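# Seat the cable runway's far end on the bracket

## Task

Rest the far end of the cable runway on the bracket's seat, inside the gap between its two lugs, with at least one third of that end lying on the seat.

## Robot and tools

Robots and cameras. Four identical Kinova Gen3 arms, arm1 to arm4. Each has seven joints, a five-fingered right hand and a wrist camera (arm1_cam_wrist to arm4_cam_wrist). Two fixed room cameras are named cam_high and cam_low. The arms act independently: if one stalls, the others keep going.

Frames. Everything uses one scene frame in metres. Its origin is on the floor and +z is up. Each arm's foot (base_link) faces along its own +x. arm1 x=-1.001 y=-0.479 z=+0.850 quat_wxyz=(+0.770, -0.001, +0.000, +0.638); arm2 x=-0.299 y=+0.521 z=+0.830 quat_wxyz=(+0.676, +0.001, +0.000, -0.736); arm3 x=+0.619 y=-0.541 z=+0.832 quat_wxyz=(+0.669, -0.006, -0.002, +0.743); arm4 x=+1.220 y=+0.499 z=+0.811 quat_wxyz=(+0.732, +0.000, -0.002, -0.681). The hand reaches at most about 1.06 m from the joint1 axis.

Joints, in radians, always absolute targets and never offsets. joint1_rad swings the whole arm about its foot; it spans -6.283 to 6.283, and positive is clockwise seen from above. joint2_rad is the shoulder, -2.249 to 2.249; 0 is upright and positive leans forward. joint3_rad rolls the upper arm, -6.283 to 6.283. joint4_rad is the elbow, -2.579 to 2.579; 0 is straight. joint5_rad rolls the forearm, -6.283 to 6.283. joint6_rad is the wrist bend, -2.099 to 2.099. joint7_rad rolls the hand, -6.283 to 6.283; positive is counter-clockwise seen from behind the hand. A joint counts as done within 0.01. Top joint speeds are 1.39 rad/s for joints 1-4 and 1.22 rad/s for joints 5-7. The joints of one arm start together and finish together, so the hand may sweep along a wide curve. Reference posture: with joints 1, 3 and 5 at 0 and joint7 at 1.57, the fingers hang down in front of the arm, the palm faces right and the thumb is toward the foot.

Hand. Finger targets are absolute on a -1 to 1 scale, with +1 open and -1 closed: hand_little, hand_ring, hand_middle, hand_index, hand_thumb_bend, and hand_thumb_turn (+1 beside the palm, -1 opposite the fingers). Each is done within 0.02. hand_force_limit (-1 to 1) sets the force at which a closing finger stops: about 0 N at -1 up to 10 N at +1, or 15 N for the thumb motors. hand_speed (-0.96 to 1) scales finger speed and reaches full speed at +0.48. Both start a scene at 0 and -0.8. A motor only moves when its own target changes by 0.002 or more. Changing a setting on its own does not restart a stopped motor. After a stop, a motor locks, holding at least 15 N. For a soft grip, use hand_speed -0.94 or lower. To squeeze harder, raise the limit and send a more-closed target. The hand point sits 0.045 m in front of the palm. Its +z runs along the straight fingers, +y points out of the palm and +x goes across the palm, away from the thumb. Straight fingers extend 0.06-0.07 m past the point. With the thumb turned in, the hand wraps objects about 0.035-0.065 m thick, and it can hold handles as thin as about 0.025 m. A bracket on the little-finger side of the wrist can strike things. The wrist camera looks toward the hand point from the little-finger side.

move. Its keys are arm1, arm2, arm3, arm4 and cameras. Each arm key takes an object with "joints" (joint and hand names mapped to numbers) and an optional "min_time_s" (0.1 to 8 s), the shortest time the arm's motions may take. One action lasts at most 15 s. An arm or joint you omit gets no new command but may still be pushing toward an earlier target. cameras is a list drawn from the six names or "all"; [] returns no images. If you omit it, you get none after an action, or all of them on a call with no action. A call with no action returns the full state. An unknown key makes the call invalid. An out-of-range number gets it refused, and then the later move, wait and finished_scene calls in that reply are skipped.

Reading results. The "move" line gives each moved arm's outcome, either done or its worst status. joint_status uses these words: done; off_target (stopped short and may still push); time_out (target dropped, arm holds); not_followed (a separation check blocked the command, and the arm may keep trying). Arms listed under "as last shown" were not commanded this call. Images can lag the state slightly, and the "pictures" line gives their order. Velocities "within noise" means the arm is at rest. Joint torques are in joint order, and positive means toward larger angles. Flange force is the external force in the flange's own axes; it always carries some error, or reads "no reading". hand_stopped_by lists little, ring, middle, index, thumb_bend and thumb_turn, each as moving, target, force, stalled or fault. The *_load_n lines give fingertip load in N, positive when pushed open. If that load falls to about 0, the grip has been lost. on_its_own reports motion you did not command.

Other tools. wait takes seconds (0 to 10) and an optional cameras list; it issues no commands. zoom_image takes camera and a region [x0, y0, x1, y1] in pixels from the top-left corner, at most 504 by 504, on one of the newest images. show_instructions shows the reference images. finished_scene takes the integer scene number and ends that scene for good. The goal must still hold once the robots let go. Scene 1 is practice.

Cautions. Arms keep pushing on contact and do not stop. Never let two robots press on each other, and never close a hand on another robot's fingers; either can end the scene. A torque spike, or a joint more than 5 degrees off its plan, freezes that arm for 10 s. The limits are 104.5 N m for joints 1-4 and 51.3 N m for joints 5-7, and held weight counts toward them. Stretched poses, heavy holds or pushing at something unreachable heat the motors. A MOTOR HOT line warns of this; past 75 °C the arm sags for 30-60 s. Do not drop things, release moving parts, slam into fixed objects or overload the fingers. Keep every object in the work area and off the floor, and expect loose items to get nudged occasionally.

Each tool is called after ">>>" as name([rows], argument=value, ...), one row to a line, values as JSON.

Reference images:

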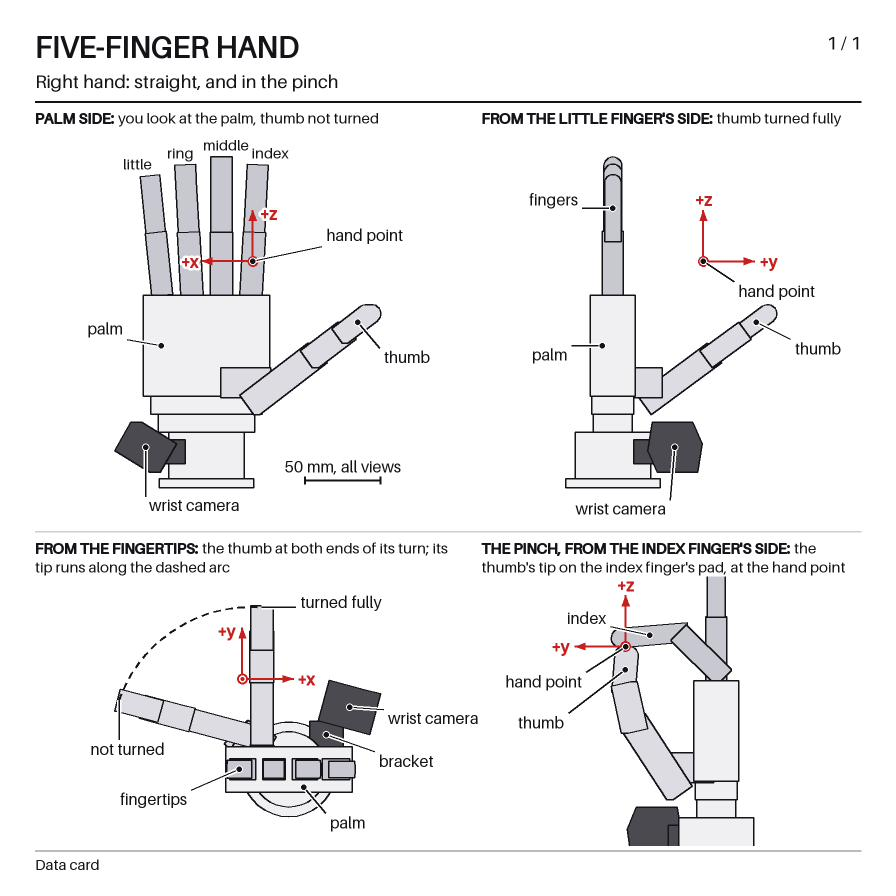

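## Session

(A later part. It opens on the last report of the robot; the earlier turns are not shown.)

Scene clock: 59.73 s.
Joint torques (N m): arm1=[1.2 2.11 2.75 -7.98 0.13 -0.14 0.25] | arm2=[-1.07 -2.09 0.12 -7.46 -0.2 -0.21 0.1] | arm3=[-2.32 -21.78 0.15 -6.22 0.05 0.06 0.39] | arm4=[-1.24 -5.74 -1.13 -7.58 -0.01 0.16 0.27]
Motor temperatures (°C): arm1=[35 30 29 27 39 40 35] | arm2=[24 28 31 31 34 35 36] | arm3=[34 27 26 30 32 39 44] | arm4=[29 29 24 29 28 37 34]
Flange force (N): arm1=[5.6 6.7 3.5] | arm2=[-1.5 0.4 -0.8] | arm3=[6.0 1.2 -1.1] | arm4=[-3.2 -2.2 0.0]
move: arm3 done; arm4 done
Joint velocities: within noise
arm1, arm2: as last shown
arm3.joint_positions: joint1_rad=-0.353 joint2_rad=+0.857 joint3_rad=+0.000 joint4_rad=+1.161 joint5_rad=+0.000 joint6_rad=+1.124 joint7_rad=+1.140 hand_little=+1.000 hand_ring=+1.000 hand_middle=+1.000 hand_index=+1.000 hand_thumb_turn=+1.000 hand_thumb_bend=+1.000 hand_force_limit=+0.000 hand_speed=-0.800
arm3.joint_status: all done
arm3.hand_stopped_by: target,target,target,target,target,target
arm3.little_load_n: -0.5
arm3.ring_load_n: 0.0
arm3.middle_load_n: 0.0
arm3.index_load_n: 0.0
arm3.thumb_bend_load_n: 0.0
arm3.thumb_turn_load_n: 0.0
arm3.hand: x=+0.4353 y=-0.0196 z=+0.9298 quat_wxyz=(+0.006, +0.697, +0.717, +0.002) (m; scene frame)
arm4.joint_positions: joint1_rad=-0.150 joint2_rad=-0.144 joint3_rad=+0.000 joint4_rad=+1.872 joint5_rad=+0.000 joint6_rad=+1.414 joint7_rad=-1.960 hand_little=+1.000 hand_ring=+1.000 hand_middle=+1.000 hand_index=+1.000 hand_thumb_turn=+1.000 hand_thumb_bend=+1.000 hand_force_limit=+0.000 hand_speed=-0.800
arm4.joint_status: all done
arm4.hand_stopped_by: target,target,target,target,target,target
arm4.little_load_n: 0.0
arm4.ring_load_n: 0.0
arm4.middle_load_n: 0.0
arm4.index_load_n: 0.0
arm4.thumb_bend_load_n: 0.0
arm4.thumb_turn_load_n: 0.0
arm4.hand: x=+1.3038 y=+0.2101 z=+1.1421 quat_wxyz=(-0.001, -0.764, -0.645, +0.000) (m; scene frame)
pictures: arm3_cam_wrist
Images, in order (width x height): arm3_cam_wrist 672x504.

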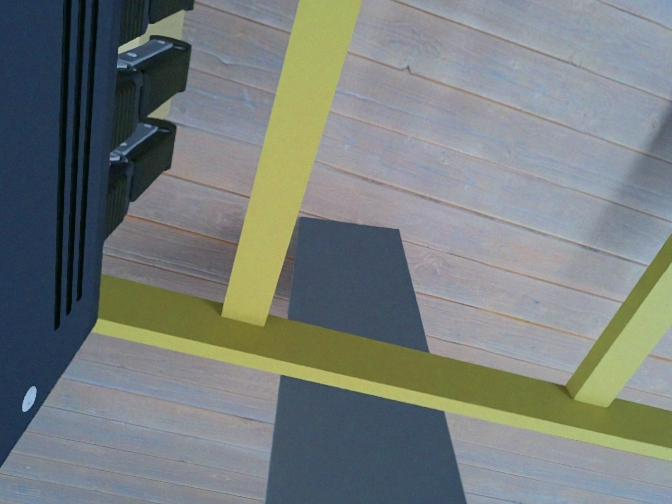

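>>> move(arm3={"joints":{"joint1_rad":-0.353,"joint2_rad":0.946,"joint4_rad":1.221,"joint6_rad":0.9745,"joint7_rad":1.14},"min_time_s":1.5}, cameras=["arm3_cam_wrist"])

>>> move(arm3={"joints":{"joint1_rad":-0.353,"joint2_rad":1.046,"joint4_rad":1.24,"joint6_rad":0.855,"joint7_rad":1.14},"min_time_s":1.5}, cameras=["arm3_cam_wrist", "cam_low", "cam_high"])

Scene clock: 62.23 s.
Joint torques (N m): arm1=[1.19 2.06 2.73 -7.96 0.14 -0.13 0.21] | arm2=[-1.19 -2.11 0.12 -7.47 -0.2 -0.21 0.04] | arm3=[-2.18 -22.24 0.21 -5.6 0.08 0.02 0.48] | arm4=[-1.31 -5.81 -1.07 -7.6 -0.04 0.19 0.25]
Motor temperatures (°C): arm1=[35 30 29 27 39 40 35] | arm2=[24 28 31 31 34 35 36] | arm3=[34 27 26 30 32 39 44] | arm4=[29 29 24 29 28 37 34]
Flange force (N): arm1=[5.4 6.6 3.4] | arm2=[-1.6 0.2 -0.7] | arm3=[6.0 0.9 -0.5] | arm4=[-3.3 -2.2 0.2]
move: arm3 done
Joint velocities: within noise
arm1.joint_positions: joint1_rad=+0.234 joint2_rad=-0.473 joint3_rad=-0.108 joint4_rad=+1.553 joint5_rad=-0.068 joint6_rad=+1.935 joint7_rad=-2.101 hand_little=+1.000 hand_ring=+1.000 hand_middle=+1.000 hand_index=+1.000 hand_thumb_turn=+1.000 hand_thumb_bend=+1.000 hand_force_limit=+0.000 hand_speed=-0.800
arm1.joint_status: not commanded
arm1.hand_stopped_by: target,target,target,target,target,target
arm1.little_load_n: 0.0
arm1.ring_load_n: 0.0
arm1.middle_load_n: 0.0
arm1.index_load_n: 0.0
arm1.thumb_bend_load_n: 0.0
arm1.thumb_turn_load_n: 0.0
arm1.hand: x=-0.9853 y=-0.2932 z=+1.3443 quat_wxyz=(-0.035, +0.364, -0.929, -0.051) (m; scene frame)
arm2.joint_positions: joint1_rad=+0.361 joint2_rad=-0.330 joint3_rad=-0.078 joint4_rad=+1.476 joint5_rad=-0.045 joint6_rad=+1.954 joint7_rad=-1.764 hand_little=+1.000 hand_ring=+1.000 hand_middle=+1.000 hand_index=+1.000 hand_thumb_turn=+1.000 hand_thumb_bend=+1.000 hand_force_limit=+0.000 hand_speed=-0.800
arm2.joint_status: not commanded
arm2.hand_stopped_by: target,target,target,target,target,target
arm2.little_load_n: 0.0
arm2.ring_load_n: 0.0
arm2.middle_load_n: 0.0
arm2.index_load_n: 0.0
arm2.thumb_bend_load_n: 0.0
arm2.thumb_turn_load_n: 0.0
arm2.hand: x=-0.3291 y=+0.3136 z=+1.3230 quat_wxyz=(-0.019, -0.871, -0.490, +0.009) (m; scene frame)
arm3.joint_positions: joint1_rad=-0.353 joint2_rad=+0.946 joint3_rad=+0.000 joint4_rad=+1.221 joint5_rad=+0.000 joint6_rad=+0.975 joint7_rad=+1.140 hand_little=+1.000 hand_ring=+1.000 hand_middle=+1.000 hand_index=+1.000 hand_thumb_turn=+1.000 hand_thumb_bend=+1.000 hand_force_limit=+0.000 hand_speed=-0.800
arm3.joint_status: all done
arm3.hand_stopped_by: target,target,target,target,target,target
arm3.little_load_n: 0.0
arm3.ring_load_n: 0.0
arm3.middle_load_n: 0.0
arm3.index_load_n: 0.0
arm3.thumb_bend_load_n: 0.0
arm3.thumb_turn_load_n: 0.0
arm3.hand: x=+0.4361 y=-0.0199 z=+0.8598 quat_wxyz=(+0.006, +0.697, +0.717, +0.002) (m; scene frame)
arm4: as last shown
pictures: arm3_cam_wrist
Images, in order (width x height): arm3_cam_wrist 672x504.

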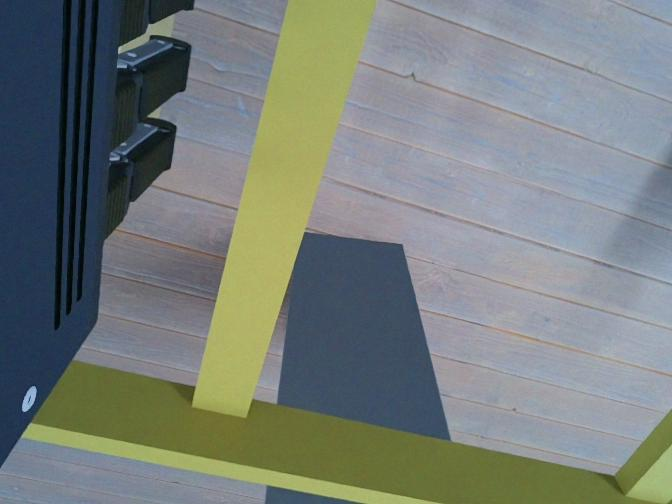

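Scene clock: 64.03 s.
Joint torques (N m): arm1=[1.2 2.06 2.74 -7.97 0.09 -0.12 0.22] | arm2=[-1.13 -2.07 0.13 -7.47 -0.24 -0.18 0.02] | arm3=[-2.19 -22.62 0.36 -5.08 0.09 0.05 0.43] | arm4=[-1.23 -5.74 -1.05 -7.52 -0.01 0.14 0.25]
Motor temperatures (°C): arm1=[35 30 29 27 39 40 35] | arm2=[24 28 31 31 34 35 36] | arm3=[34 27 26 30 32 39 44] | arm4=[29 29 24 29 28 37 34]
Flange force (N): arm1=[5.4 6.6 3.5] | arm2=[-1.5 0.1 -0.6] | arm3=[5.5 1.3 0.0] | arm4=[-3.2 -2.0 -0.2]
move: arm3 done
Joint velocities: within noise
arm1, arm2, arm4: as last shown
arm3.joint_positions: joint1_rad=-0.353 joint2_rad=+1.046 joint3_rad=+0.000 joint4_rad=+1.240 joint5_rad=+0.000 joint6_rad=+0.855 joint7_rad=+1.140 hand_little=+1.000 hand_ring=+1.000 hand_middle=+1.000 hand_index=+1.000 hand_thumb_turn=+1.000 hand_thumb_bend=+1.000 hand_force_limit=+0.000 hand_speed=-0.800
arm3.joint_status: all done
arm3.hand_stopped_by: target,target,target,target,target,target
arm3.little_load_n: 0.0
arm3.ring_load_n: -0.5
arm3.middle_load_n: 0.0
arm3.index_load_n: 0.0
arm3.thumb_bend_load_n: 0.0
arm3.thumb_turn_load_n: 0.0
arm3.hand: x=+0.4367 y=-0.0201 z=+0.7949 quat_wxyz=(+0.006, +0.697, +0.717, +0.002) (m; scene frame)
pictures: arm3_cam_wrist, cam_high, cam_low
Images, in order (width x height): arm3_cam_wrist 672x504, cam_high 672x504, cam_low 672x504.

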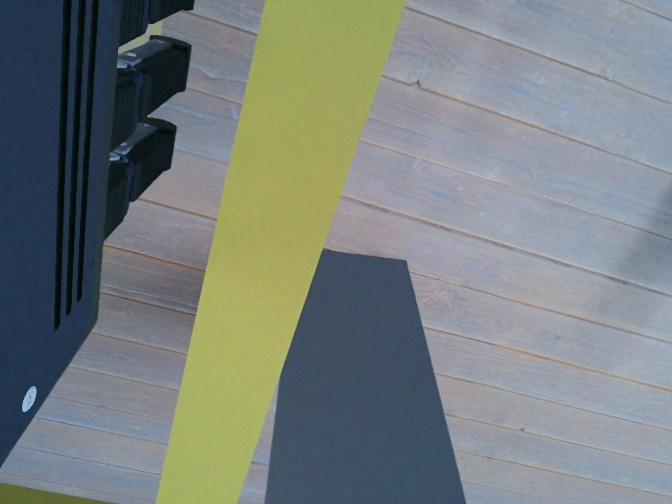

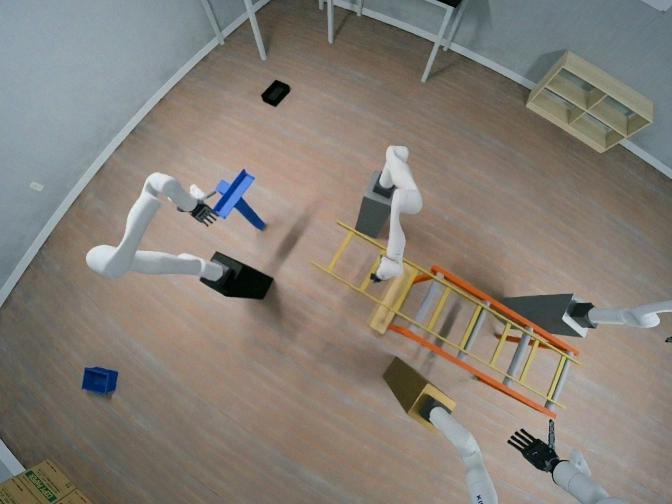

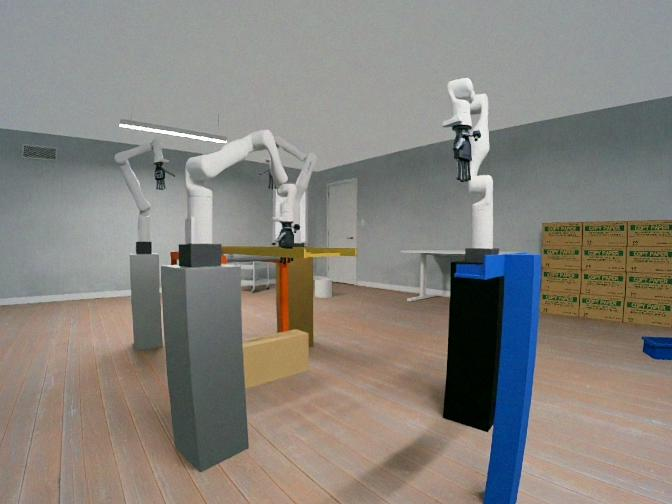

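>>> move(arm3={"joints":{"hand_speed":-0.5,"hand_little":-0.35,"hand_ring":-0.35,"hand_middle":-0.35,"hand_index":-0.35}}, cameras=["arm3_cam_wrist", "cam_low"])

>>> zoom_image(camera="cam_low", region=[200, 200, 380, 320])

Scene clock: 65.70 s.
Joint torques (N m): arm1=[1.19 2.04 2.75 -7.94 0.1 -0.12 0.21] | arm2=[-1.11 -2.07 0.1 -7.49 -0.19 -0.2 0.04] | arm3=[-2.19 -22.62 0.29 -4.99 0.09 0.06 0.44] | arm4=[-1.32 -5.76 -1.13 -7.61 -0.06 0.13 0.27]
Motor temperatures (°C): arm1=[35 30 29 27 39 40 35] | arm2=[24 28 31 31 34 35 36] | arm3=[34 27 26 30 32 39 44] | arm4=[29 29 24 29 28 37 34]
Flange force (N): arm1=[5.3 6.7 3.3] | arm2=[-1.5 0.1 -0.6] | arm3=[5.9 1.1 0.0] | arm4=[-3.2 -2.3 0.0]
move: arm3 off_target
Joint velocities: within noise
arm1, arm2, arm4: as last shown
arm2.thumb_bend_load_n: -0.5
arm3.joint_positions: joint1_rad=-0.353 joint2_rad=+1.046 joint3_rad=+0.000 joint4_rad=+1.240 joint5_rad=+0.000 joint6_rad=+0.855 joint7_rad=+1.140 hand_little=+0.224 hand_ring=+0.269 hand_middle=+0.270 hand_index=+0.316 hand_thumb_turn=+1.000 hand_thumb_bend=+1.000 hand_force_limit=+0.000 hand_speed=-0.500
arm3.joint_status: hand_little off_target (ended at +0.224, target -0.350); hand_ring off_target (ended at +0.269, target -0.350); hand_middle off_target (ended at +0.270, target -0.350); hand_index off_target (ended at +0.316, target -0.350); the others done
arm3.hand_stopped_by: force,force,force,force,target,target
arm3.little_load_n: 0.0
arm3.ring_load_n: 0.0
arm3.middle_load_n: 0.0
arm3.index_load_n: 0.0
arm3.thumb_bend_load_n: 0.0
arm3.thumb_turn_load_n: 0.0
arm3.hand: x=+0.4367 y=-0.0200 z=+0.7949 quat_wxyz=(+0.006, +0.697, +0.717, +0.002) (m; scene frame)
pictures: arm3_cam_wrist, cam_low
Images, in order (width x height): arm3_cam_wrist 672x504, cam_low 672x504.

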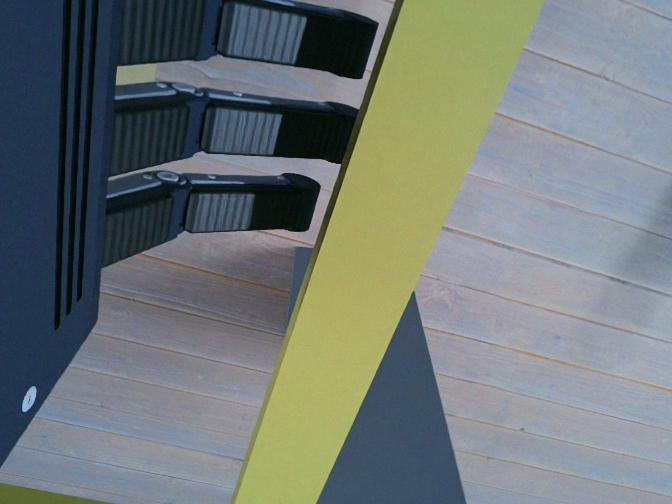

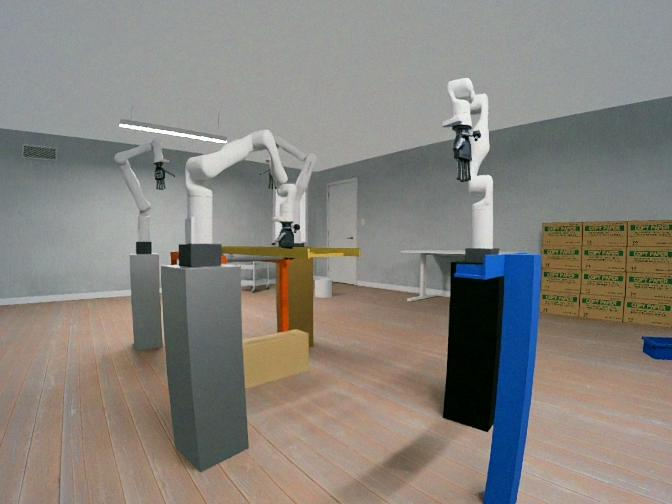

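Scaled by 2.800 from the camera's 672x504 image, which has a finer 960x720 frame.

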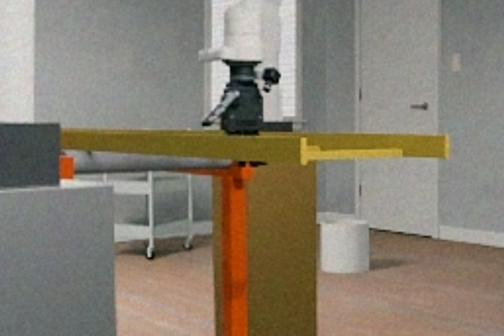

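>>> move(arm3={"joints":{"hand_speed":-0.5,"hand_little":1,"hand_ring":1,"hand_middle":1,"hand_index":1}}, cameras=["arm3_cam_wrist", "cam_low"])

>>> zoom_image(camera="cam_low", region=[200, 200, 380, 320])

Scene clock: 67.93 s.
Joint torques (N m): arm1=[1.22 2.05 2.78 -7.98 0.1 -0.11 0.24] | arm2=[-1.07 -2.11 0.06 -7.47 -0.19 -0.16 0.04] | arm3=[-2.27 -22.65 0.24 -4.98 0.09 0.05 0.41] | arm4=[-1.24 -5.72 -1.12 -7.61 0 0.15 0.2]
Motor temperatures (°C): arm1=[35 30 29 27 39 40 35] | arm2=[24 27 31 31 34 35 36] | arm3=[34 27 26 30 32 39 44] | arm4=[29 29 24 29 28 37 34]
Flange force (N): arm1=[5.5 6.7 3.5] | arm2=[-1.7 0.0 -0.6] | arm3=[6.1 1.2 0.0] | arm4=[-3.1 -2.4 0.0]
move: arm3 done
Joint velocities: within noise
arm1, arm2, arm4: as last shown
arm1.thumb_turn_load_n: 0.5
arm2.index_load_n: -0.5
arm2.thumb_bend_load_n: 0.0
arm3.joint_positions: joint1_rad=-0.353 joint2_rad=+1.046 joint3_rad=+0.000 joint4_rad=+1.240 joint5_rad=+0.000 joint6_rad=+0.855 joint7_rad=+1.140 hand_little=+1.000 hand_ring=+1.000 hand_middle=+1.000 hand_index=+1.000 hand_thumb_turn=+1.000 hand_thumb_bend=+1.000 hand_force_limit=+0.000 hand_speed=-0.500
arm3.joint_status: all done
arm3.hand_stopped_by: target,target,target,target,target,target
arm3.little_load_n: 0.0
arm3.ring_load_n: 0.0
arm3.middle_load_n: 0.0
arm3.index_load_n: 0.0
arm3.thumb_bend_load_n: 0.0
arm3.thumb_turn_load_n: 0.0
arm3.hand: x=+0.4367 y=-0.0200 z=+0.7949 quat_wxyz=(+0.006, +0.697, +0.717, +0.002) (m; scene frame)
pictures: arm3_cam_wrist, cam_low
Images, in order (width x height): arm3_cam_wrist 672x504, cam_low 672x504.

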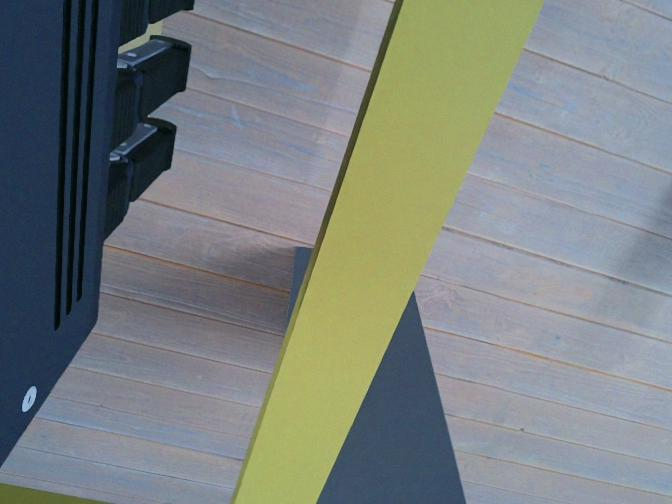

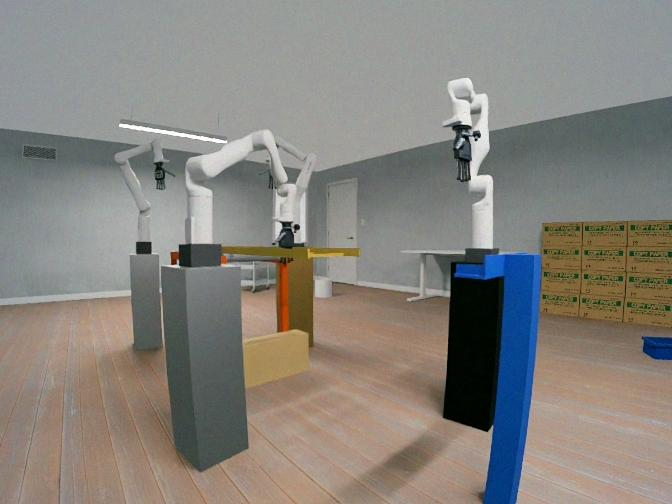

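Scaled by 2.800 from the camera's 672x504 image, which has a finer 960x720 frame.

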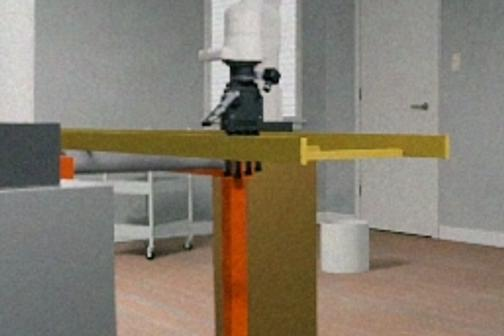

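>>> move(cameras=["arm3_cam_wrist", "cam_low", "arm4_cam_wrist", "arm2_cam_wrist"])

>>> zoom_image(camera="cam_low", region=[250, 210, 370, 300])

>>> zoom_image(camera="arm2_cam_wrist", region=[420, 0, 672, 300])

Scene clock: 72.83 s.
Joint torques (N m): arm1=[1.22 2.04 2.74 -8 0.13 -0.12 0.22] | arm2=[-1.06 -2.05 0.07 -7.55 -0.22 -0.23 0.06] | arm3=[-2.23 -22.7 0.23 -5 0.14 0.03 0.38] | arm4=[-1.27 -5.81 -1.1 -7.57 -0.08 0.13 0.26]
Motor temperatures (°C): arm1=[35 30 28 27 39 40 35] | arm2=[24 27 31 31 34 35 36] | arm3=[34 27 26 30 32 39 44] | arm4=[29 29 24 29 28 37 34]
Flange force (N): arm1=[5.4 6.6 3.5] | arm2=[-1.3 0.1 -0.4] | arm3=[6.1 1.2 0.1] | arm4=[-3.3 -2.2 -0.1]
Joint velocities: within noise
arm1.joint_positions: joint1_rad=+0.234 joint2_rad=-0.473 joint3_rad=-0.108 joint4_rad=+1.553 joint5_rad=-0.068 joint6_rad=+1.935 joint7_rad=-2.101 hand_little=+1.000 hand_ring=+1.000 hand_middle=+1.000 hand_index=+1.000 hand_thumb_turn=+1.000 hand_thumb_bend=+1.000 hand_force_limit=+0.000 hand_speed=-0.800
arm1.joint_status: not commanded
arm1.hand_stopped_by: target,target,target,target,target,target
arm1.little_load_n: 0.0
arm1.ring_load_n: 0.0
arm1.middle_load_n: 0.0
arm1.index_load_n: 0.0
arm1.thumb_bend_load_n: 0.0
arm1.thumb_turn_load_n: 0.0
arm1.hand: x=-0.9853 y=-0.2932 z=+1.3443 quat_wxyz=(-0.035, +0.364, -0.929, -0.051) (m; scene frame)
arm2.joint_positions: joint1_rad=+0.361 joint2_rad=-0.330 joint3_rad=-0.078 joint4_rad=+1.476 joint5_rad=-0.045 joint6_rad=+1.954 joint7_rad=-1.764 hand_little=+1.000 hand_ring=+1.000 hand_middle=+1.000 hand_index=+1.000 hand_thumb_turn=+1.000 hand_thumb_bend=+1.000 hand_force_limit=+0.000 hand_speed=-0.800
arm2.joint_status: not commanded
arm2.hand_stopped_by: target,target,target,target,target,target
arm2.little_load_n: 0.0
arm2.ring_load_n: 0.0
arm2.middle_load_n: 0.0
arm2.index_load_n: 0.0
arm2.thumb_bend_load_n: 0.0
arm2.thumb_turn_load_n: 0.0
arm2.hand: x=-0.3291 y=+0.3136 z=+1.3230 quat_wxyz=(-0.019, -0.871, -0.490, +0.009) (m; scene frame)
arm3.joint_positions: joint1_rad=-0.353 joint2_rad=+1.046 joint3_rad=+0.000 joint4_rad=+1.240 joint5_rad=+0.000 joint6_rad=+0.855 joint7_rad=+1.140 hand_little=+1.000 hand_ring=+1.000 hand_middle=+1.000 hand_index=+1.000 hand_thumb_turn=+1.000 hand_thumb_bend=+1.000 hand_force_limit=+0.000 hand_speed=-0.500
arm3.joint_status: all done
arm3.hand_stopped_by: target,target,target,target,target,target
arm3.little_load_n: 0.0
arm3.ring_load_n: 0.0
arm3.middle_load_n: 0.0
arm3.index_load_n: 0.0
arm3.thumb_bend_load_n: 0.0
arm3.thumb_turn_load_n: 0.0
arm3.hand: x=+0.4367 y=-0.0200 z=+0.7949 quat_wxyz=(+0.006, +0.697, +0.717, +0.002) (m; scene frame)
arm4.joint_positions: joint1_rad=-0.150 joint2_rad=-0.144 joint3_rad=+0.000 joint4_rad=+1.872 joint5_rad=+0.000 joint6_rad=+1.414 joint7_rad=-1.960 hand_little=+1.000 hand_ring=+1.000 hand_middle=+1.000 hand_index=+1.000 hand_thumb_turn=+1.000 hand_thumb_bend=+1.000 hand_force_limit=+0.000 hand_speed=-0.800
arm4.joint_status: not commanded
arm4.hand_stopped_by: target,target,target,target,target,target
arm4.little_load_n: 0.0
arm4.ring_load_n: 0.0
arm4.middle_load_n: 0.0
arm4.index_load_n: 0.0
arm4.thumb_bend_load_n: 0.0
arm4.thumb_turn_load_n: 0.0
arm4.hand: x=+1.3038 y=+0.2101 z=+1.1421 quat_wxyz=(-0.001, -0.764, -0.645, +0.000) (m; scene frame)
pictures: arm2_cam_wrist, arm3_cam_wrist, arm4_cam_wrist, cam_low
Images, in order (width x height): arm2_cam_wrist 672x504, arm3_cam_wrist 672x504, arm4_cam_wrist 672x504, cam_low 672x504.

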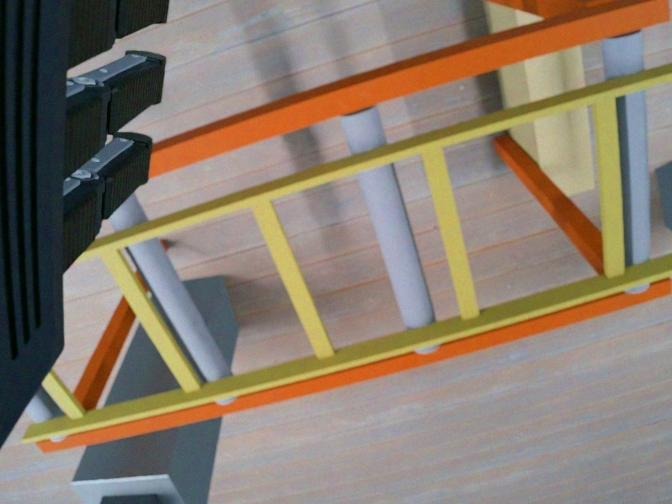

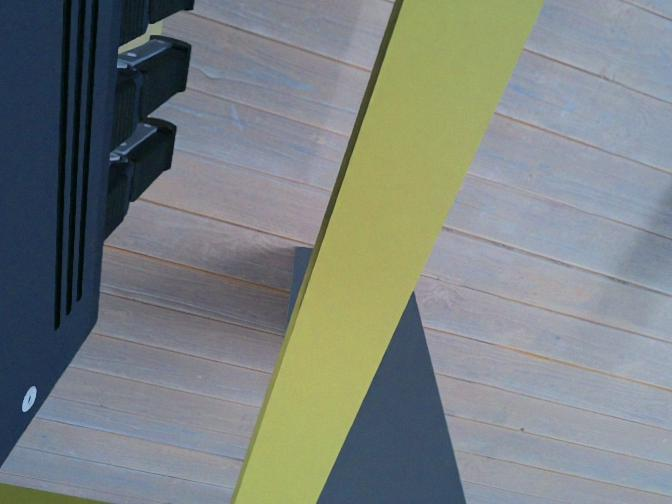

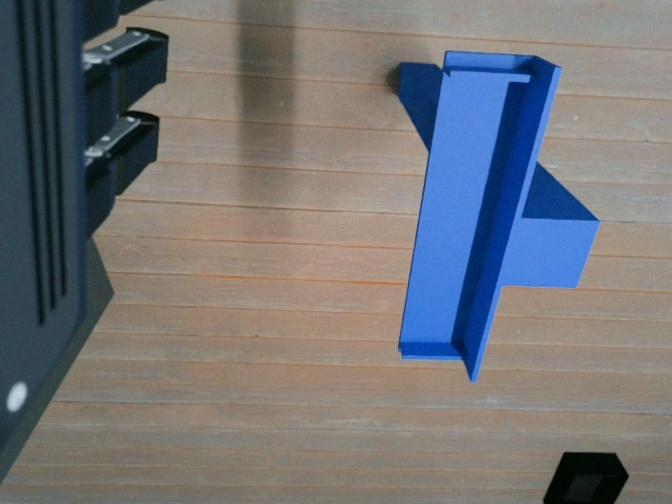

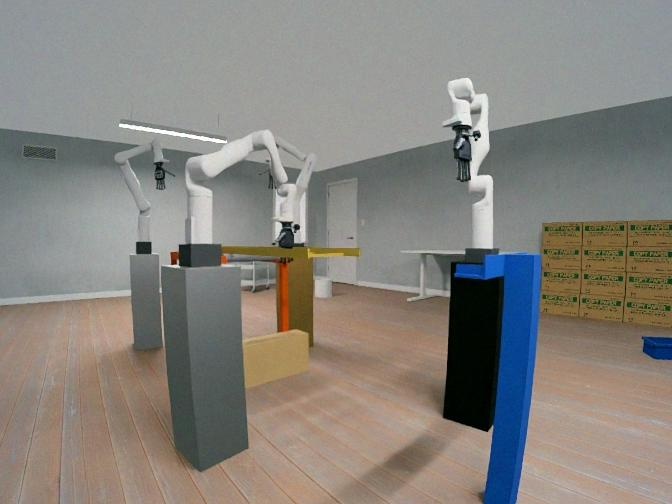

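Scaled by 4.200 from the camera's 672x504 image, which has a finer 960x720 frame.

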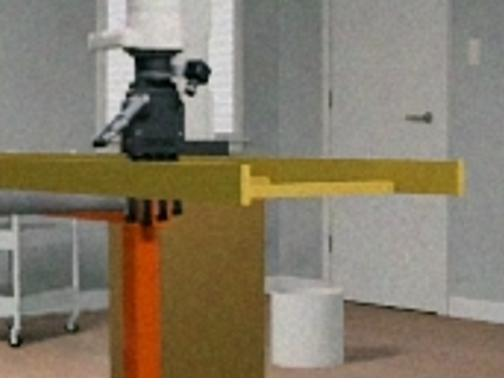

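Scaled by 1.680 from the camera's 672x504 image, which has a finer 960x720 frame.

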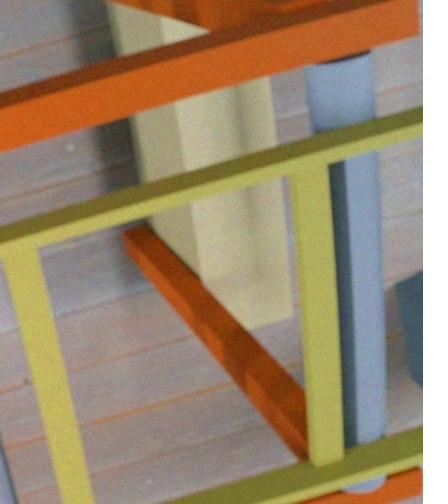

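>>> move(arm3={"joints":{"joint1_rad":-0.307,"joint2_rad":1.054,"joint4_rad":1.294,"joint6_rad":0.794,"joint7_rad":1.186,"hand_thumb_turn":-1},"min_time_s":2}, cameras=["arm3_cam_wrist"])

Scene clock: 78.07 s.
Joint torques (N m): arm1=[1.25 2.05 2.73 -7.92 0.1 -0.14 0.22] | arm2=[-1.11 -2.05 0.12 -7.45 -0.2 -0.25 0.03] | arm3=[-2.23 -22.38 0.25 -4.58 0.08 -0.01 0.4] | arm4=[-1.27 -5.7 -1.03 -7.68 0 0.14 0.28]
Motor temperatures (°C): arm1=[35 30 28 27 39 40 35] | arm2=[24 27 31 31 34 35 36] | arm3=[34 27 26 30 32 39 44] | arm4=[29 29 24 29 28 37 34]
Flange force (N): arm1=[5.3 6.6 3.2] | arm2=[-1.4 0.1 -0.9] | arm3=[6.3 1.5 0.1] | arm4=[-2.8 -2.1 0.2]
move: arm3 done
Joint velocities: within noise
arm1, arm2, arm4: as last shown
arm3.joint_positions: joint1_rad=-0.307 joint2_rad=+1.054 joint3_rad=+0.000 joint4_rad=+1.294 joint5_rad=+0.000 joint6_rad=+0.794 joint7_rad=+1.186 hand_little=+1.000 hand_ring=+1.000 hand_middle=+1.000 hand_index=+1.000 hand_thumb_turn=-1.000 hand_thumb_bend=+1.000 hand_force_limit=+0.000 hand_speed=-0.500
arm3.joint_status: all done
arm3.hand_stopped_by: target,target,target,target,target,target
arm3.little_load_n: 0.0
arm3.ring_load_n: 0.0
arm3.middle_load_n: 0.0
arm3.index_load_n: 0.0
arm3.thumb_bend_load_n: 0.0
arm3.thumb_turn_load_n: 0.5
arm3.hand: x=+0.4673 y=-0.0204 z=+0.7780 quat_wxyz=(+0.006, +0.697, +0.717, +0.002) (m; scene frame)
arm4.thumb_bend_load_n: -0.5
pictures: arm3_cam_wrist
Images, in order (width x height): arm3_cam_wrist 672x504.

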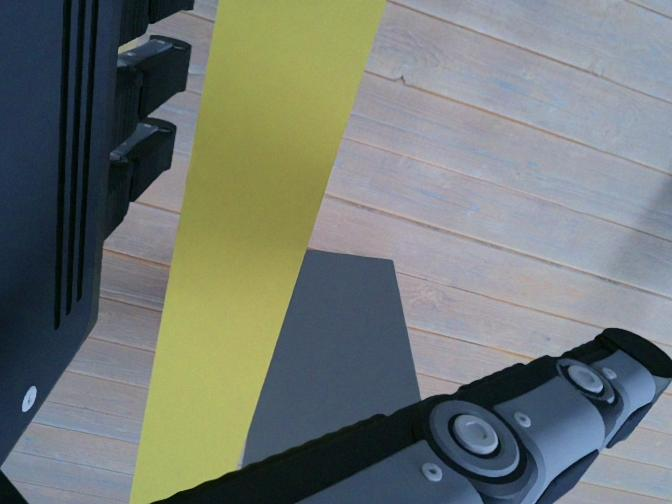

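>>> move(arm3={"joints":{"hand_speed":-0.8,"hand_force_limit":-0.6,"hand_little":0.3,"hand_ring":0.3,"hand_middle":0.3,"hand_index":0.3}}, cameras=["arm3_cam_wrist"])

Scene clock: 80.23 s.
Joint torques (N m): arm1=[1.19 2.04 2.75 -7.94 0.1 -0.13 0.19] | arm2=[-1.18 -2.07 0.11 -7.6 -0.22 -0.2 0.06] | arm3=[-2.31 -22.38 0.28 -4.62 0.06 -0.02 0.43] | arm4=[-1.31 -5.72 -1.07 -7.57 -0.02 0.12 0.3]
Motor temperatures (°C): arm1=[35 30 28 27 39 40 35] | arm2=[24 27 31 31 34 35 35] | arm3=[34 27 26 30 32 39 44] | arm4=[29 29 24 29 28 36 34]
Flange force (N): arm1=[5.3 6.6 3.3] | arm2=[-1.3 0.2 -0.2] | arm3=[6.2 1.6 0.1] | arm4=[-3.0 -2.1 -0.2]
move: arm3 done
Joint velocities: within noise
arm1, arm2, arm4: as last shown
arm3.joint_positions: joint1_rad=-0.307 joint2_rad=+1.054 joint3_rad=+0.000 joint4_rad=+1.294 joint5_rad=+0.000 joint6_rad=+0.794 joint7_rad=+1.186 hand_little=+0.300 hand_ring=+0.300 hand_middle=+0.300 hand_index=+0.300 hand_thumb_turn=-1.000 hand_thumb_bend=+1.000 hand_force_limit=-0.600 hand_speed=-0.800
arm3.joint_status: all done
arm3.hand_stopped_by: target,target,target,target,target,target
arm3.little_load_n: 0.0
arm3.ring_load_n: 0.0
arm3.middle_load_n: 0.0
arm3.index_load_n: 0.0
arm3.thumb_bend_load_n: 0.0
arm3.thumb_turn_load_n: 0.0
arm3.hand: x=+0.4673 y=-0.0204 z=+0.7780 quat_wxyz=(+0.006, +0.697, +0.717, +0.002) (m; scene frame)
arm4.index_load_n: 0.5
arm4.thumb_bend_load_n: 0.0
pictures: arm3_cam_wrist
Images, in order (width x height): arm3_cam_wrist 672x504.

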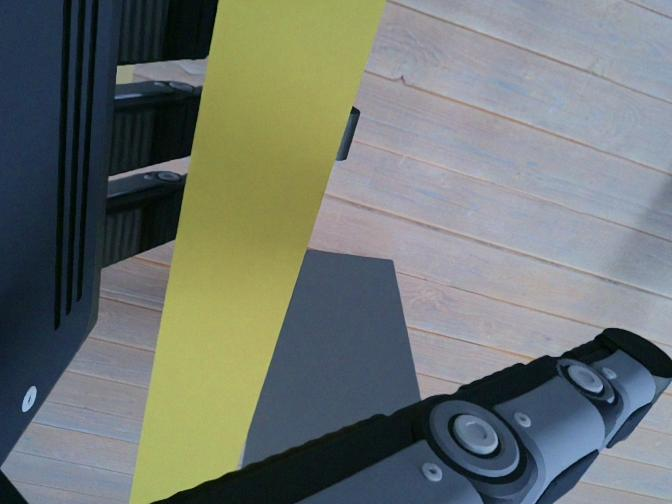

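>>> move(arm3={"joints":{"hand_little":-0.3,"hand_ring":-0.3,"hand_middle":-0.3,"hand_index":-0.3}}, cameras=["arm3_cam_wrist"])

Scene clock: 81.80 s.
Joint torques (N m): arm1=[1.19 2.02 2.74 -7.95 0.1 -0.15 0.2] | arm2=[-1.16 -2.11 0.13 -7.45 -0.27 -0.21 0.08] | arm3=[-3.17 -25.79 -0.33 -5.52 -0.14 0.38 0.36] | arm4=[-1.28 -5.7 -1.09 -7.66 -0.03 0.16 0.23]
Motor temperatures (°C): arm1=[35 30 28 27 39 40 35] | arm2=[24 27 31 31 34 35 35] | arm3=[34 27 26 30 32 39 44] | arm4=[29 29 24 29 28 36 34]
Flange force (N): arm1=[5.3 6.6 3.3] | arm2=[-1.6 0.3 -0.8] | arm3=[7.4 2.9 6.5] | arm4=[-2.9 -2.4 0.2]
move: arm3 off_target
Joint velocities: within noise
arm1, arm2, arm4: as last shown
arm2.ring_load_n: 0.5
arm3.joint_positions: joint1_rad=-0.307 joint2_rad=+1.054 joint3_rad=+0.000 joint4_rad=+1.294 joint5_rad=+0.000 joint6_rad=+0.794 joint7_rad=+1.186 hand_little=-0.160 hand_ring=-0.159 hand_middle=-0.123 hand_index=-0.012 hand_thumb_turn=-1.000 hand_thumb_bend=+1.000 hand_force_limit=-0.600 hand_speed=-0.800
arm3.joint_status: hand_little off_target (ended at -0.160, target -0.300); hand_ring off_target (ended at -0.159, target -0.300); hand_middle off_target (ended at -0.123, target -0.300); hand_index off_target (ended at -0.012, target -0.300)
arm3.hand_stopped_by: force,force,force,force,target,target
arm3.little_load_n: 1.5
arm3.ring_load_n: 4.5
arm3.middle_load_n: 0.0
arm3.index_load_n: 0.0
arm3.thumb_bend_load_n: 0.0
arm3.thumb_turn_load_n: 0.0
arm3.hand: x=+0.4673 y=-0.0204 z=+0.7780 quat_wxyz=(+0.006, +0.697, +0.717, +0.002) (m; scene frame)
arm4.index_load_n: 0.0
arm4.thumb_bend_load_n: -0.5
pictures: arm3_cam_wrist
Images, in order (width x height): arm3_cam_wrist 672x504.

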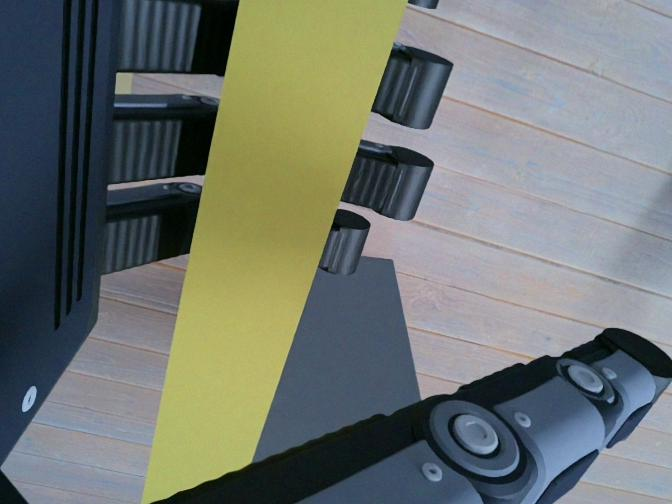

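>>> move(arm3={"joints":{"hand_speed":-0.6,"hand_thumb_bend":-0.2}}, cameras=["arm3_cam_wrist", "cam_low"])

Scene clock: 84.83 s.
Joint torques (N m): arm1=[1.24 2.06 2.74 -7.96 0.08 -0.14 0.23] | arm2=[-1.1 -2.08 0.12 -7.46 -0.23 -0.25 0.04] | arm3=[-2.66 -25.81 0.18 -5.68 -0.08 0.35 0.2] | arm4=[-1.23 -5.74 -1.05 -7.66 0.02 0.08 0.28]
Motor temperatures (°C): arm1=[35 30 28 27 39 40 35] | arm2=[24 27 31 31 34 35 35] | arm3=[34 27 26 30 32 39 44] | arm4=[29 29 24 29 28 36 34]
Flange force (N): arm1=[5.4 6.5 3.4] | arm2=[-1.5 0.1 -0.9] | arm3=[6.6 2.5 6.5] | arm4=[-2.9 -2.0 0.0]
move: arm3 off_target
Joint velocities: within noise
arm1, arm2, arm4: as last shown
arm2.ring_load_n: 0.0
arm3.joint_positions: joint1_rad=-0.307 joint2_rad=+1.054 joint3_rad=+0.000 joint4_rad=+1.294 joint5_rad=+0.000 joint6_rad=+0.794 joint7_rad=+1.186 hand_little=-0.160 hand_ring=-0.159 hand_middle=-0.123 hand_index=-0.012 hand_thumb_turn=-1.000 hand_thumb_bend=-0.002 hand_force_limit=-0.600 hand_speed=-0.600
arm3.joint_status: hand_thumb_bend off_target (ended at -0.002, target -0.200); the others done
arm3.hand_stopped_by: force,force,force,force,force,target
arm3.little_load_n: 2.0
arm3.ring_load_n: 5.5
arm3.middle_load_n: 0.0
arm3.index_load_n: 0.0
arm3.thumb_bend_load_n: 5.5
arm3.thumb_turn_load_n: 0.5
arm3.hand: x=+0.4673 y=-0.0204 z=+0.7780 quat_wxyz=(+0.006, +0.697, +0.717, +0.002) (m; scene frame)
arm4.thumb_bend_load_n: 0.0
pictures: arm3_cam_wrist, cam_low
Images, in order (width x height): arm3_cam_wrist 672x504, cam_low 672x504.

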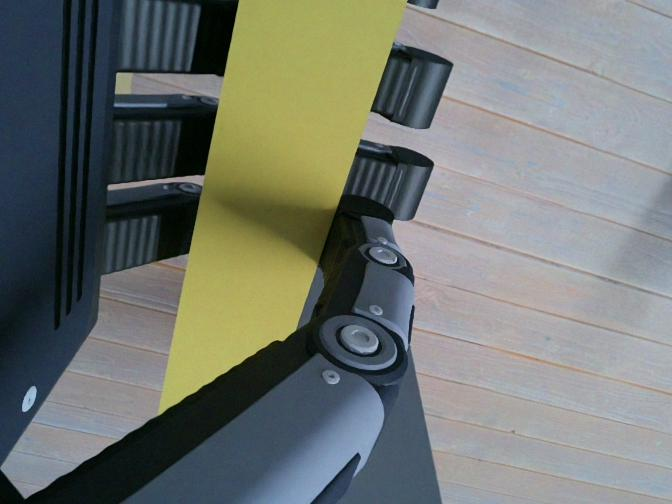

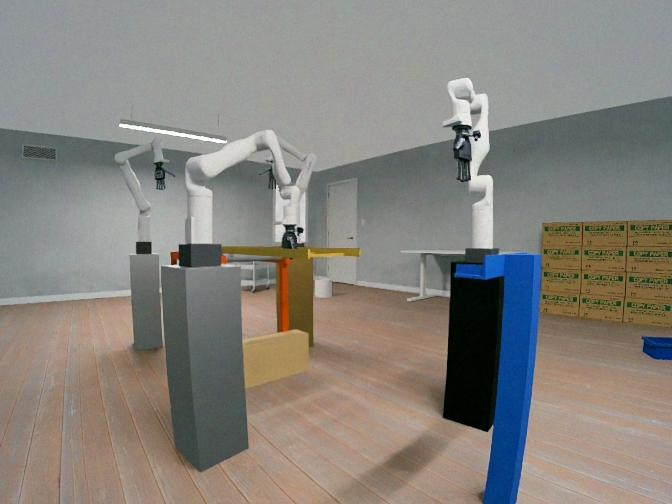

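>>> move(arm3={"joints":{"hand_speed":-0.5,"hand_thumb_bend":1}})

>>> move(arm3={"joints":{"hand_little":1,"hand_ring":1,"hand_middle":1,"hand_index":1}})

>>> move(arm3={"joints":{"joint1_rad":-0.307,"joint2_rad":0.8305,"joint4_rad":1.2165,"joint6_rad":1.0946,"joint7_rad":1.186},"min_time_s":2})

>>> move(arm3={"joints":{"joint1_rad":-0.6117,"joint2_rad":1.1685,"joint4_rad":0.4737,"joint6_rad":1.4994,"joint7_rad":0.8813},"min_time_s":2}, cameras=["arm3_cam_wrist", "arm2_cam_wrist"])

Scene clock: 90.80 s.
Joint torques (N m): arm1=[1.19 2.06 2.72 -7.96 0.11 -0.12 0.21] | arm2=[-1.12 -2.13 0.02 -7.55 -0.25 -0.21 0.02] | arm3=[-2.39 -25.82 0.51 -5.34 0.25 0.52 0.33] | arm4=[-1.24 -5.65 -1.11 -7.56 0.02 0.13 0.22]
Motor temperatures (°C): arm1=[35 30 28 27 39 40 35] | arm2=[24 27 31 31 34 35 35] | arm3=[34 27 26 30 32 39 44] | arm4=[29 29 24 28 28 36 34]
Flange force (N): arm1=[5.4 6.5 3.4] | arm2=[-1.6 -0.3 -0.4] | arm3=[7.4 1.5 6.9] | arm4=[-3.0 -2.3 -0.2]
move: arm3 done
Joint velocities: within noise
arm1, arm2, arm4: as last shown
arm1.thumb_bend_load_n: -0.5
arm3.joint_positions: joint1_rad=-0.307 joint2_rad=+1.054 joint3_rad=+0.000 joint4_rad=+1.294 joint5_rad=+0.000 joint6_rad=+0.794 joint7_rad=+1.186 hand_little=-0.160 hand_ring=-0.159 hand_middle=-0.123 hand_index=-0.012 hand_thumb_turn=-1.000 hand_thumb_bend=+1.000 hand_force_limit=-0.600 hand_speed=-0.500
arm3.joint_status: all done
arm3.hand_stopped_by: force,force,force,force,target,target
arm3.little_load_n: 1.5
arm3.ring_load_n: 5.0
arm3.middle_load_n: 0.0
arm3.index_load_n: 0.0
arm3.thumb_bend_load_n: -0.5
arm3.thumb_turn_load_n: 0.0
arm3.hand: x=+0.4673 y=-0.0204 z=+0.7780 quat_wxyz=(+0.006, +0.697, +0.717, +0.002) (m; scene frame)
pictures: none

Scene clock: 92.13 s.
Joint torques (N m): arm1=[1.18 2.04 2.73 -7.97 0.1 -0.12 0.22] | arm2=[-1.16 -2.08 0.11 -7.51 -0.23 -0.17 0.04] | arm3=[-2.24 -22.33 0.31 -4.62 0.13 0.09 0.45] | arm4=[-1.19 -5.77 -1.06 -7.67 -0.02 0.11 0.29]
Motor temperatures (°C): arm1=[35 30 28 27 39 40 35] | arm2=[24 27 31 31 34 35 35] | arm3=[34 28 26 30 32 39 44] | arm4=[29 29 24 28 28 36 34]
Flange force (N): arm1=[5.4 6.6 3.5] | arm2=[-1.5 0.1 -0.4] | arm3=[5.7 1.6 0.2] | arm4=[-2.9 -2.0 0.1]
move: arm3 done
Joint velocities: within noise
arm1, arm2, arm4: as last shown
arm1.thumb_bend_load_n: 0.0
arm3.joint_positions: joint1_rad=-0.307 joint2_rad=+1.054 joint3_rad=+0.000 joint4_rad=+1.294 joint5_rad=+0.000 joint6_rad=+0.794 joint7_rad=+1.186 hand_little=+1.000 hand_ring=+1.000 hand_middle=+1.000 hand_index=+1.000 hand_thumb_turn=-1.000 hand_thumb_bend=+1.000 hand_force_limit=-0.600 hand_speed=-0.500
arm3.joint_status: all done
arm3.hand_stopped_by: target,target,target,target,target,target
arm3.little_load_n: 0.0
arm3.ring_load_n: 0.0
arm3.middle_load_n: 0.0
arm3.index_load_n: 0.0
arm3.thumb_bend_load_n: -0.5
arm3.thumb_turn_load_n: 0.0
arm3.hand: x=+0.4673 y=-0.0204 z=+0.7780 quat_wxyz=(+0.006, +0.697, +0.717, +0.002) (m; scene frame)
pictures: none

Scene clock: 94.47 s.
Joint torques (N m): arm1=[1.22 2.04 2.72 -7.97 0.11 -0.11 0.23] | arm2=[-1.26 -2.13 0.14 -7.52 -0.25 -0.2 0.01] | arm3=[-2.12 -21.41 0.2 -6.14 0.08 0.07 0.36] | arm4=[-1.36 -5.71 -1.2 -7.64 -0.04 0.16 0.29]
Motor temperatures (°C): arm1=[35 30 28 27 39 40 35] | arm2=[24 27 31 31 34 35 35] | arm3=[34 28 26 30 32 39 44] | arm4=[29 29 24 28 28 36 34]
Flange force (N): arm1=[5.4 6.6 3.5] | arm2=[-1.6 0.1 -0.5] | arm3=[5.7 1.4 -0.9] | arm4=[-3.1 -2.5 0.2]
move: arm3 done
Joint velocities: within noise
arm1, arm2, arm4: as last shown
arm1.little_load_n: -0.5
arm3.joint_positions: joint1_rad=-0.307 joint2_rad=+0.831 joint3_rad=+0.000 joint4_rad=+1.217 joint5_rad=+0.000 joint6_rad=+1.095 joint7_rad=+1.186 hand_little=+1.000 hand_ring=+1.000 hand_middle=+1.000 hand_index=+1.000 hand_thumb_turn=-1.000 hand_thumb_bend=+1.000 hand_force_limit=-0.600 hand_speed=-0.500
arm3.joint_status: all done
arm3.hand_stopped_by: target,target,target,target,target,target
arm3.little_load_n: 0.0
arm3.ring_load_n: 0.0
arm3.middle_load_n: 0.0
arm3.index_load_n: 0.0
arm3.thumb_bend_load_n: -0.5
arm3.thumb_turn_load_n: 0.0
arm3.hand: x=+0.4654 y=-0.0194 z=+0.9302 quat_wxyz=(+0.006, +0.697, +0.717, +0.002) (m; scene frame)
arm4.little_load_n: 0.5
pictures: none

Scene clock: 96.83 s.
Joint torques (N m): arm1=[1.2 2.06 2.73 -7.95 0.1 -0.11 0.2] | arm2=[-1.24 -2.07 0.08 -7.51 -0.18 -0.19 0.06] | arm3=[-2.33 -25.52 0.26 -7.06 0.04 0.04 0.48] | arm4=[-1.23 -5.71 -1.1 -7.62 0.01 0.13 0.21]
Motor temperatures (°C): arm1=[35 30 28 27 39 40 35] | arm2=[24 27 31 31 34 35 35] | arm3=[34 28 26 30 32 39 44] | arm4=[29 29 24 28 28 36 34]
Flange force (N): arm1=[5.4 6.5 3.4] | arm2=[-1.5 0.1 -0.5] | arm3=no reading | arm4=[-3.0 -2.3 0.0]
move: arm3 done
Joint velocities: within noise
arm1.joint_positions: joint1_rad=+0.234 joint2_rad=-0.473 joint3_rad=-0.108 joint4_rad=+1.553 joint5_rad=-0.068 joint6_rad=+1.935 joint7_rad=-2.101 hand_little=+1.000 hand_ring=+1.000 hand_middle=+1.000 hand_index=+1.000 hand_thumb_turn=+1.000 hand_thumb_bend=+1.000 hand_force_limit=+0.000 hand_speed=-0.800
arm1.joint_status: not commanded
arm1.hand_stopped_by: target,target,target,target,target,target
arm1.little_load_n: 0.0
arm1.ring_load_n: 0.0
arm1.middle_load_n: 0.0
arm1.index_load_n: 0.0
arm1.thumb_bend_load_n: 0.5
arm1.thumb_turn_load_n: 0.0
arm1.hand: x=-0.9853 y=-0.2932 z=+1.3443 quat_wxyz=(-0.035, +0.364, -0.929, -0.051) (m; scene frame)
arm2.joint_positions: joint1_rad=+0.361 joint2_rad=-0.330 joint3_rad=-0.078 joint4_rad=+1.476 joint5_rad=-0.045 joint6_rad=+1.954 joint7_rad=-1.764 hand_little=+1.000 hand_ring=+1.000 hand_middle=+1.000 hand_index=+1.000 hand_thumb_turn=+1.000 hand_thumb_bend=+1.000 hand_force_limit=+0.000 hand_speed=-0.800
arm2.joint_status: not commanded
arm2.hand_stopped_by: target,target,target,target,target,target
arm2.little_load_n: 0.0
arm2.ring_load_n: 0.0
arm2.middle_load_n: 0.0
arm2.index_load_n: 0.0
arm2.thumb_bend_load_n: 0.0
arm2.thumb_turn_load_n: 0.0
arm2.hand: x=-0.3291 y=+0.3136 z=+1.3230 quat_wxyz=(-0.019, -0.871, -0.490, +0.009) (m; scene frame)
arm3.joint_positions: joint1_rad=-0.612 joint2_rad=+1.168 joint3_rad=+0.000 joint4_rad=+0.474 joint5_rad=+0.000 joint6_rad=+1.499 joint7_rad=+0.881 hand_little=+1.000 hand_ring=+1.000 hand_middle=+1.000 hand_index=+1.000 hand_thumb_turn=-1.000 hand_thumb_bend=+1.000 hand_force_limit=-0.600 hand_speed=-0.500
arm3.joint_status: all done
arm3.hand_stopped_by: target,target,target,target,target,target
arm3.little_load_n: -0.5
arm3.ring_load_n: 0.0
arm3.middle_load_n: 0.0
arm3.index_load_n: 0.0
arm3.thumb_bend_load_n: 0.0
arm3.thumb_turn_load_n: 0.0
arm3.hand: x=+0.2373 y=-0.0253 z=+0.9303 quat_wxyz=(+0.006, +0.697, +0.717, +0.002) (m; scene frame)
arm4.joint_positions: joint1_rad=-0.150 joint2_rad=-0.144 joint3_rad=+0.000 joint4_rad=+1.872 joint5_rad=+0.000 joint6_rad=+1.414 joint7_rad=-1.960 hand_little=+1.000 hand_ring=+1.000 hand_middle=+1.000 hand_index=+1.000 hand_thumb_turn=+1.000 hand_thumb_bend=+1.000 hand_force_limit=+0.000 hand_speed=-0.800
arm4.joint_status: not commanded
arm4.hand_stopped_by: target,target,target,target,target,target
arm4.little_load_n: 0.0
arm4.ring_load_n: 0.0
arm4.middle_load_n: 0.0
arm4.index_load_n: 0.0
arm4.thumb_bend_load_n: -0.5
arm4.thumb_turn_load_n: 0.0
arm4.hand: x=+1.3038 y=+0.2101 z=+1.1421 quat_wxyz=(-0.001, -0.764, -0.645, +0.000) (m; scene frame)
pictures: arm2_cam_wrist, arm3_cam_wrist
Images, in order (width x height): arm2_cam_wrist 672x504, arm3_cam_wrist 672x504.

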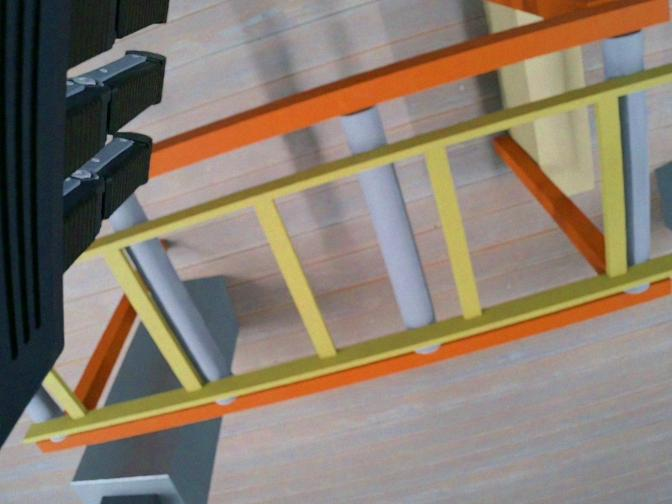

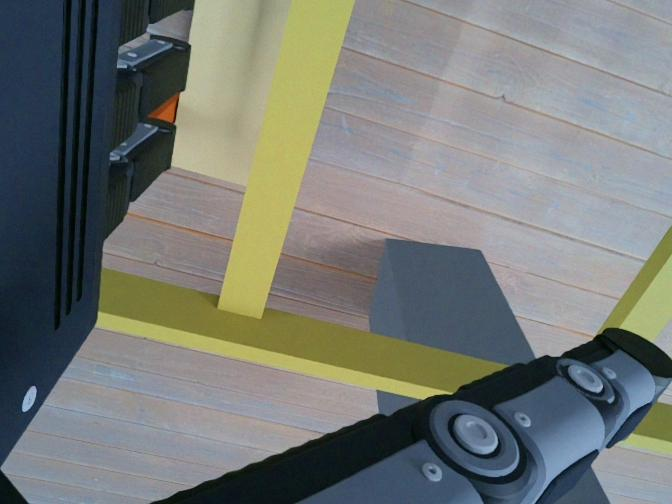

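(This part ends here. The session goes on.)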